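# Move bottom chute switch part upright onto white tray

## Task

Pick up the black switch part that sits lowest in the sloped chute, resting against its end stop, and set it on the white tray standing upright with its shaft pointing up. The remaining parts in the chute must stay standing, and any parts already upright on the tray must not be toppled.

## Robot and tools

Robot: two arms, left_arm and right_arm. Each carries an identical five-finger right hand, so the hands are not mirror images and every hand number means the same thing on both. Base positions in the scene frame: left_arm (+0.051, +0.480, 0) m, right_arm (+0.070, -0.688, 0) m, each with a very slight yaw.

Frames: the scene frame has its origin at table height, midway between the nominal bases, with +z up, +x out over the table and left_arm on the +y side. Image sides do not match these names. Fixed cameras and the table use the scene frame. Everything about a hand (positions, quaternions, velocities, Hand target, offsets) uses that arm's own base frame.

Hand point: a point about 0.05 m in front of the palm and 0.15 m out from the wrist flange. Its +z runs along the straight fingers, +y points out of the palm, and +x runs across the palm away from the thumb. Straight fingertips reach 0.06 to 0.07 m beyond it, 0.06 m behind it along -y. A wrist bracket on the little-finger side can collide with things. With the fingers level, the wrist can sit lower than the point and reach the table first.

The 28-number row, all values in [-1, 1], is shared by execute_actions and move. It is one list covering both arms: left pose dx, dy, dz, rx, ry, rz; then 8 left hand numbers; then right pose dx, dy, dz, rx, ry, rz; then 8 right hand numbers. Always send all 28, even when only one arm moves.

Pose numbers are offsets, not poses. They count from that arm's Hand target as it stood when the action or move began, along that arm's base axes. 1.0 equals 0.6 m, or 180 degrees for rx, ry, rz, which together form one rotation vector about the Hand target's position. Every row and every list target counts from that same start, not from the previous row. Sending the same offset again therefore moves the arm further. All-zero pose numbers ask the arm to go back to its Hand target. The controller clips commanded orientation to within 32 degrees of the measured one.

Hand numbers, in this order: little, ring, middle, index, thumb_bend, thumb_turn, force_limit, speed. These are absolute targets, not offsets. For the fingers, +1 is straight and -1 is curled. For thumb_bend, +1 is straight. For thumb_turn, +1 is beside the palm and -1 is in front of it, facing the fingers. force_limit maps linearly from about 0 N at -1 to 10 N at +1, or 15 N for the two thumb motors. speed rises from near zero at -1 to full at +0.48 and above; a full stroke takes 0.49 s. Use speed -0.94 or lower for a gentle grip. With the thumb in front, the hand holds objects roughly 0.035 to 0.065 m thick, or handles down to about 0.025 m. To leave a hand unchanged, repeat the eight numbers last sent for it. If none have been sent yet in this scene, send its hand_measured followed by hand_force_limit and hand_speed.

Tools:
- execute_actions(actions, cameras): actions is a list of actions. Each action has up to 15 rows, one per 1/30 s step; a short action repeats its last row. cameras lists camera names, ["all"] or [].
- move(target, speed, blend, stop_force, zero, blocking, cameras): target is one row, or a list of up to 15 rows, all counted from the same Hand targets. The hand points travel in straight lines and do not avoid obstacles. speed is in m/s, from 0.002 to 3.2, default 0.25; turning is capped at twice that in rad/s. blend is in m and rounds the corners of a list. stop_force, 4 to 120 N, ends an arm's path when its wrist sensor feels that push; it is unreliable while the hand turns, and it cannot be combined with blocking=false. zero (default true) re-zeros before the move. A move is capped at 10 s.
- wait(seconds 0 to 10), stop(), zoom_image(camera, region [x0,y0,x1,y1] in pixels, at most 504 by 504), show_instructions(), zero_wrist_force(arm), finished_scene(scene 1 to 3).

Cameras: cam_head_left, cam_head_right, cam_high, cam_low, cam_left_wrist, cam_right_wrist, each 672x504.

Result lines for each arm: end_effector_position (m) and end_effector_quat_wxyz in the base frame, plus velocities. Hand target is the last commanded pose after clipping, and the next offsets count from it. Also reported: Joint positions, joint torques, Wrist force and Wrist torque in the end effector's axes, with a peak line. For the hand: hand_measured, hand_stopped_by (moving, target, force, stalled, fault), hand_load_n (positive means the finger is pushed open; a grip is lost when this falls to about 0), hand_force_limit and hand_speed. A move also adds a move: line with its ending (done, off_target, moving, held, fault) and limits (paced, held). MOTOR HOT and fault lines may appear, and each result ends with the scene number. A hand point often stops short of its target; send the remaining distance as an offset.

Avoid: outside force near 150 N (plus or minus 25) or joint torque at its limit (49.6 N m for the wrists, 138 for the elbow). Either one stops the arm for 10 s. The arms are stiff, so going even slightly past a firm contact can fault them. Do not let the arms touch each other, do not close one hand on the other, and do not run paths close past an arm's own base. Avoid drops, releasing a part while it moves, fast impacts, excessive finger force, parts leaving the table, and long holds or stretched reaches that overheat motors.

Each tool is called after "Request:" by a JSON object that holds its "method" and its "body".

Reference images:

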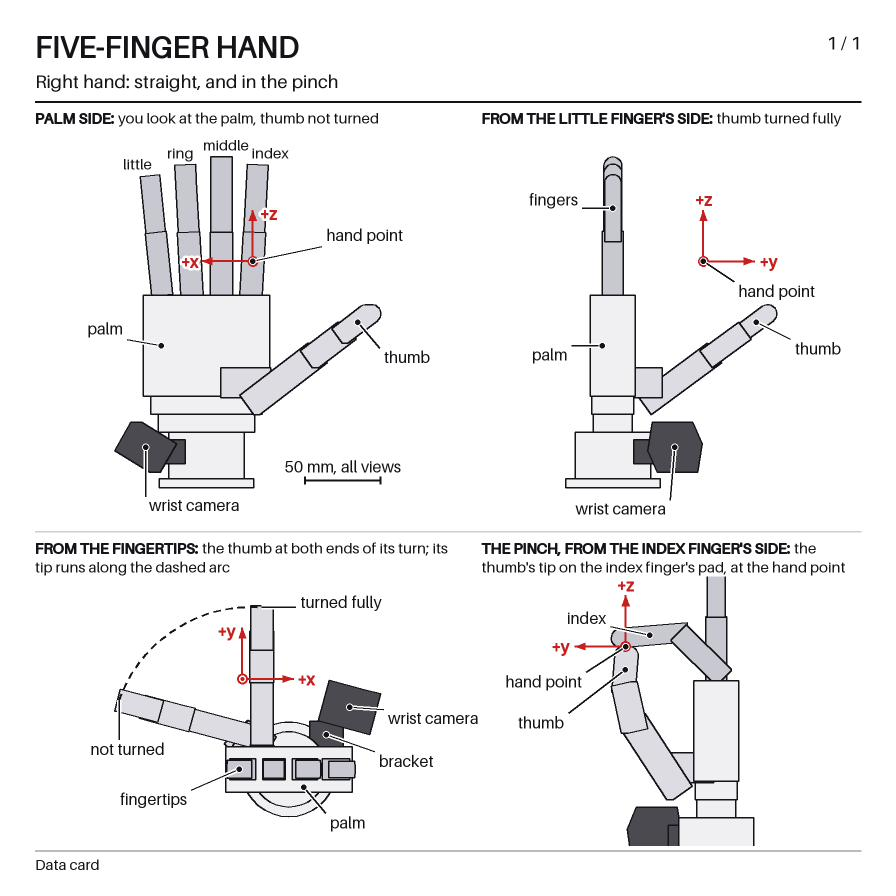

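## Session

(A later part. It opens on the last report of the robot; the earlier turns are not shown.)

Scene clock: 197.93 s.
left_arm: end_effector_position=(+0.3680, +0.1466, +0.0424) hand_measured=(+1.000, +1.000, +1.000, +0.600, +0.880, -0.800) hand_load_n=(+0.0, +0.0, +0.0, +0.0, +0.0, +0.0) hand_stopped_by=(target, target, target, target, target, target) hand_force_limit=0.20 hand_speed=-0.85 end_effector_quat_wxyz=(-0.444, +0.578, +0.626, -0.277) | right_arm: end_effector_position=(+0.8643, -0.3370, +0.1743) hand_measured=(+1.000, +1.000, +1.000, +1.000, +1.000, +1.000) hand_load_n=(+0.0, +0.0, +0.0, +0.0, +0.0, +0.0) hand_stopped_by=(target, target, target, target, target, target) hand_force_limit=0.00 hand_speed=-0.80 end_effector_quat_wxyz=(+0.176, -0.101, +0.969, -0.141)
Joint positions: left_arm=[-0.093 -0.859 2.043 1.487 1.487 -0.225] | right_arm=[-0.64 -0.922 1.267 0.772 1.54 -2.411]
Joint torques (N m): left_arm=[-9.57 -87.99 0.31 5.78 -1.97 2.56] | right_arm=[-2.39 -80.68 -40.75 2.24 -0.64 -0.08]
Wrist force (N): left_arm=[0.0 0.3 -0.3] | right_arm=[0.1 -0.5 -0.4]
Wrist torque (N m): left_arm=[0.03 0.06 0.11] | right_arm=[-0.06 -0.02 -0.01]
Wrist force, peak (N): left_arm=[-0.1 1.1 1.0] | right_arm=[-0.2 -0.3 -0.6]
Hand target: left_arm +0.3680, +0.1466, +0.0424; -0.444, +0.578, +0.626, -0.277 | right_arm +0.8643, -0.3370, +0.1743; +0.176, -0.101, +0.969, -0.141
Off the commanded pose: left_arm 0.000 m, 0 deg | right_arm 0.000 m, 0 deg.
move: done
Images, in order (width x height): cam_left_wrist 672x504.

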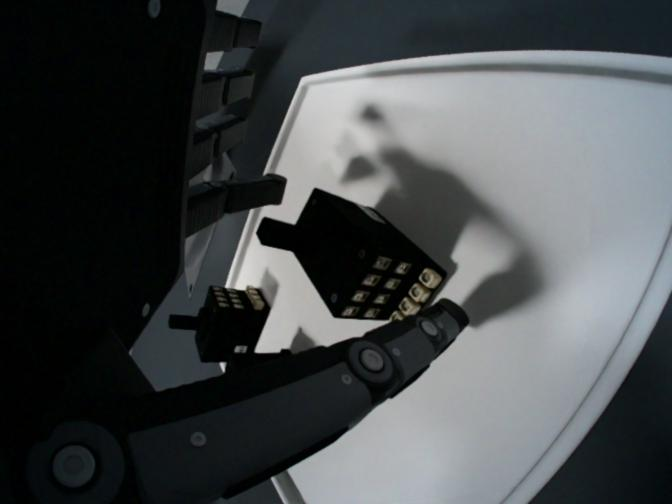

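Request:
{"method": "move", "body": {"target": [0.003,0,0.22,0,0,0,1,1,1,0.6,0.88,-0.8,0.2,-0.85,0,0,0,0,0,0,1,1,1,1,1,1,0,-0.8], "speed": 0.12, "cameras": ["cam_left_wrist","cam_low","cam_high","cam_head_left"]}}

Request:
{"method": "zoom_image", "body": {"camera": "cam_head_left", "region": [70, 180, 290, 400]}}

Request:
{"method": "zoom_image", "body": {"camera": "cam_high", "region": [380, 190, 580, 390]}}

Request:
{"method": "zoom_image", "body": {"camera": "cam_left_wrist", "region": [250, 150, 650, 500]}}

Scene clock: 203.80 s.
left_arm: end_effector_position=(+0.3698, +0.1466, +0.1743) hand_measured=(+1.000, +1.000, +1.000, +0.600, +0.880, -0.800) hand_load_n=(+0.0, +0.0, +0.0, +0.0, +0.0, +0.5) hand_stopped_by=(target, target, target, target, target, target) hand_force_limit=0.20 hand_speed=-0.85 end_effector_quat_wxyz=(-0.444, +0.578, +0.626, -0.277) | right_arm: end_effector_position=(+0.8643, -0.3370, +0.1743) hand_measured=(+1.000, +1.000, +1.000, +1.000, +1.000, +1.000) hand_load_n=(+0.0, +0.0, +0.0, +0.0, +0.0, +0.0) hand_stopped_by=(target, target, target, target, target, target) hand_force_limit=0.00 hand_speed=-0.80 end_effector_quat_wxyz=(+0.176, -0.101, +0.969, -0.141)
Joint positions: left_arm=[-0.092 -1.071 2.039 1.702 1.486 -0.224] | right_arm=[-0.64 -0.922 1.267 0.772 1.54 -2.411]
Joint torques (N m): left_arm=[18.78 -80.42 -33.05 7.3 -2.06 2.98] | right_arm=[-2.23 -80.03 -40.53 2.11 -0.67 0.21]
Wrist force (N): left_arm=[-0.2 0.2 0.0] | right_arm=[-0.5 0.0 0.0]
Wrist torque (N m): left_arm=[0.00 0.07 0.09] | right_arm=[0.00 0.06 -0.02]
Wrist force, peak (N): left_arm=[0.1 1.1 0.4] | right_arm=[0.4 -0.6 0.5]
Hand target: left_arm +0.3698, +0.1466, +0.1744; -0.444, +0.578, +0.626, -0.277 | right_arm +0.8643, -0.3370, +0.1743; +0.176, -0.101, +0.969, -0.141
Off the commanded pose: left_arm 0.000 m, 0 deg | right_arm 0.000 m, 0 deg.
move: done
Images, in order (width x height): cam_head_left 672x504, cam_high 672x504, cam_low 672x504, cam_left_wrist 672x504.

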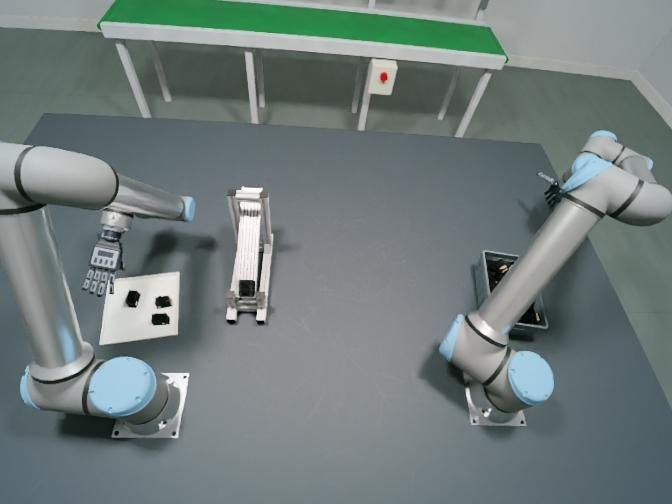

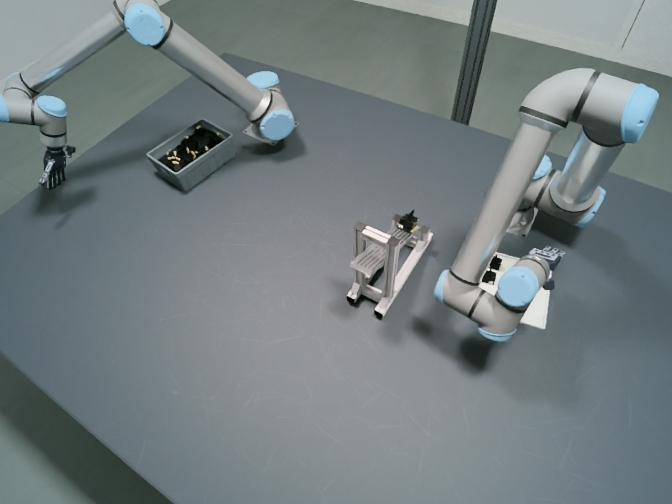

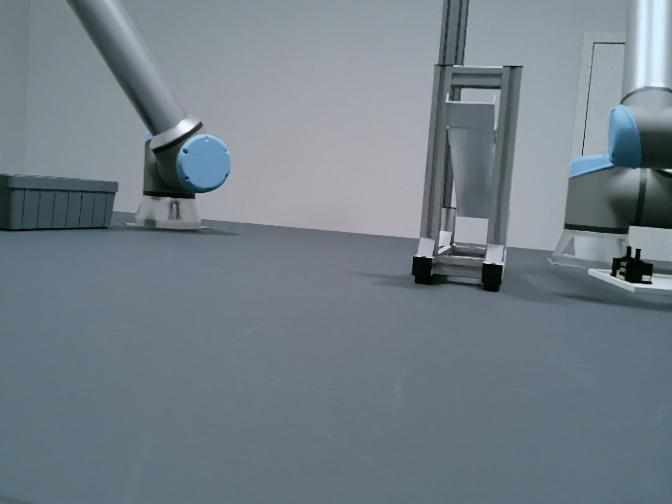

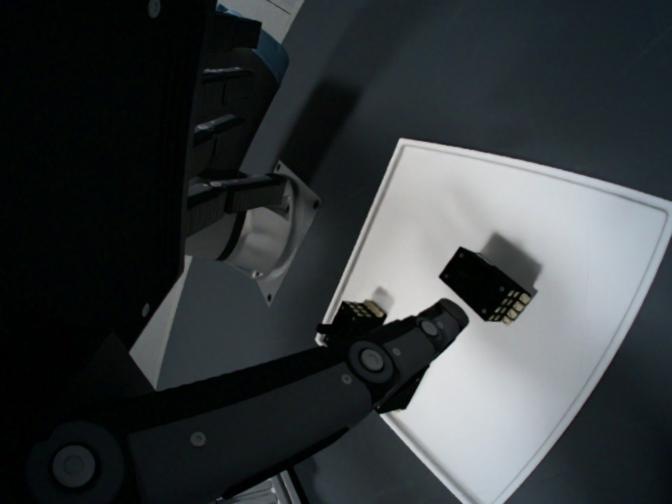

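Scaled by 2.291 from the camera's 672x504 image, which has a finer 960x720 frame.

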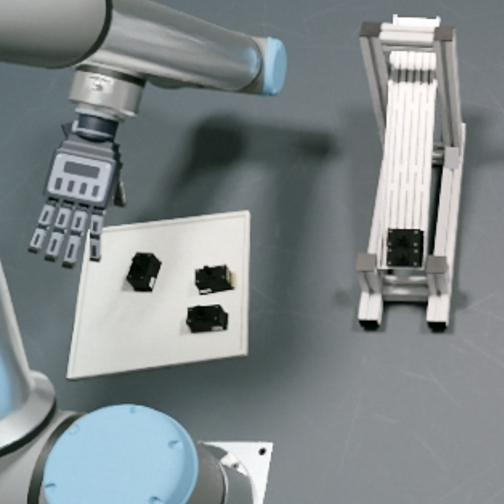

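Scaled by 2.520 from the camera's 672x504 image, which has a finer 960x720 frame.

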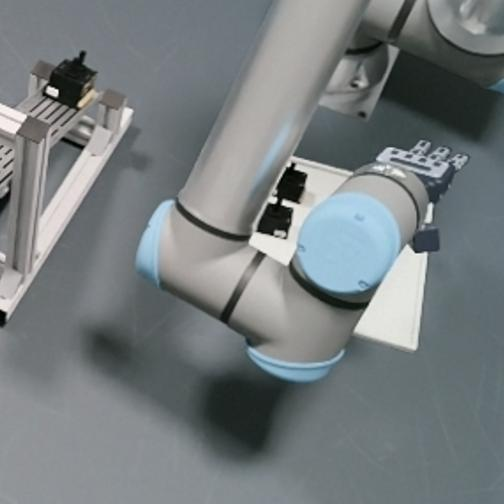

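Scaled by 1.260 from the camera's 672x504 image, which has a finer 960x720 frame.

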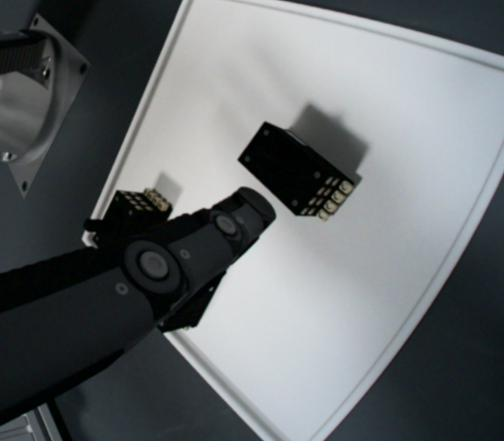

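Request:
{"method": "finished_scene", "body": {"scene": 3}}

The scene is finished: the task was done.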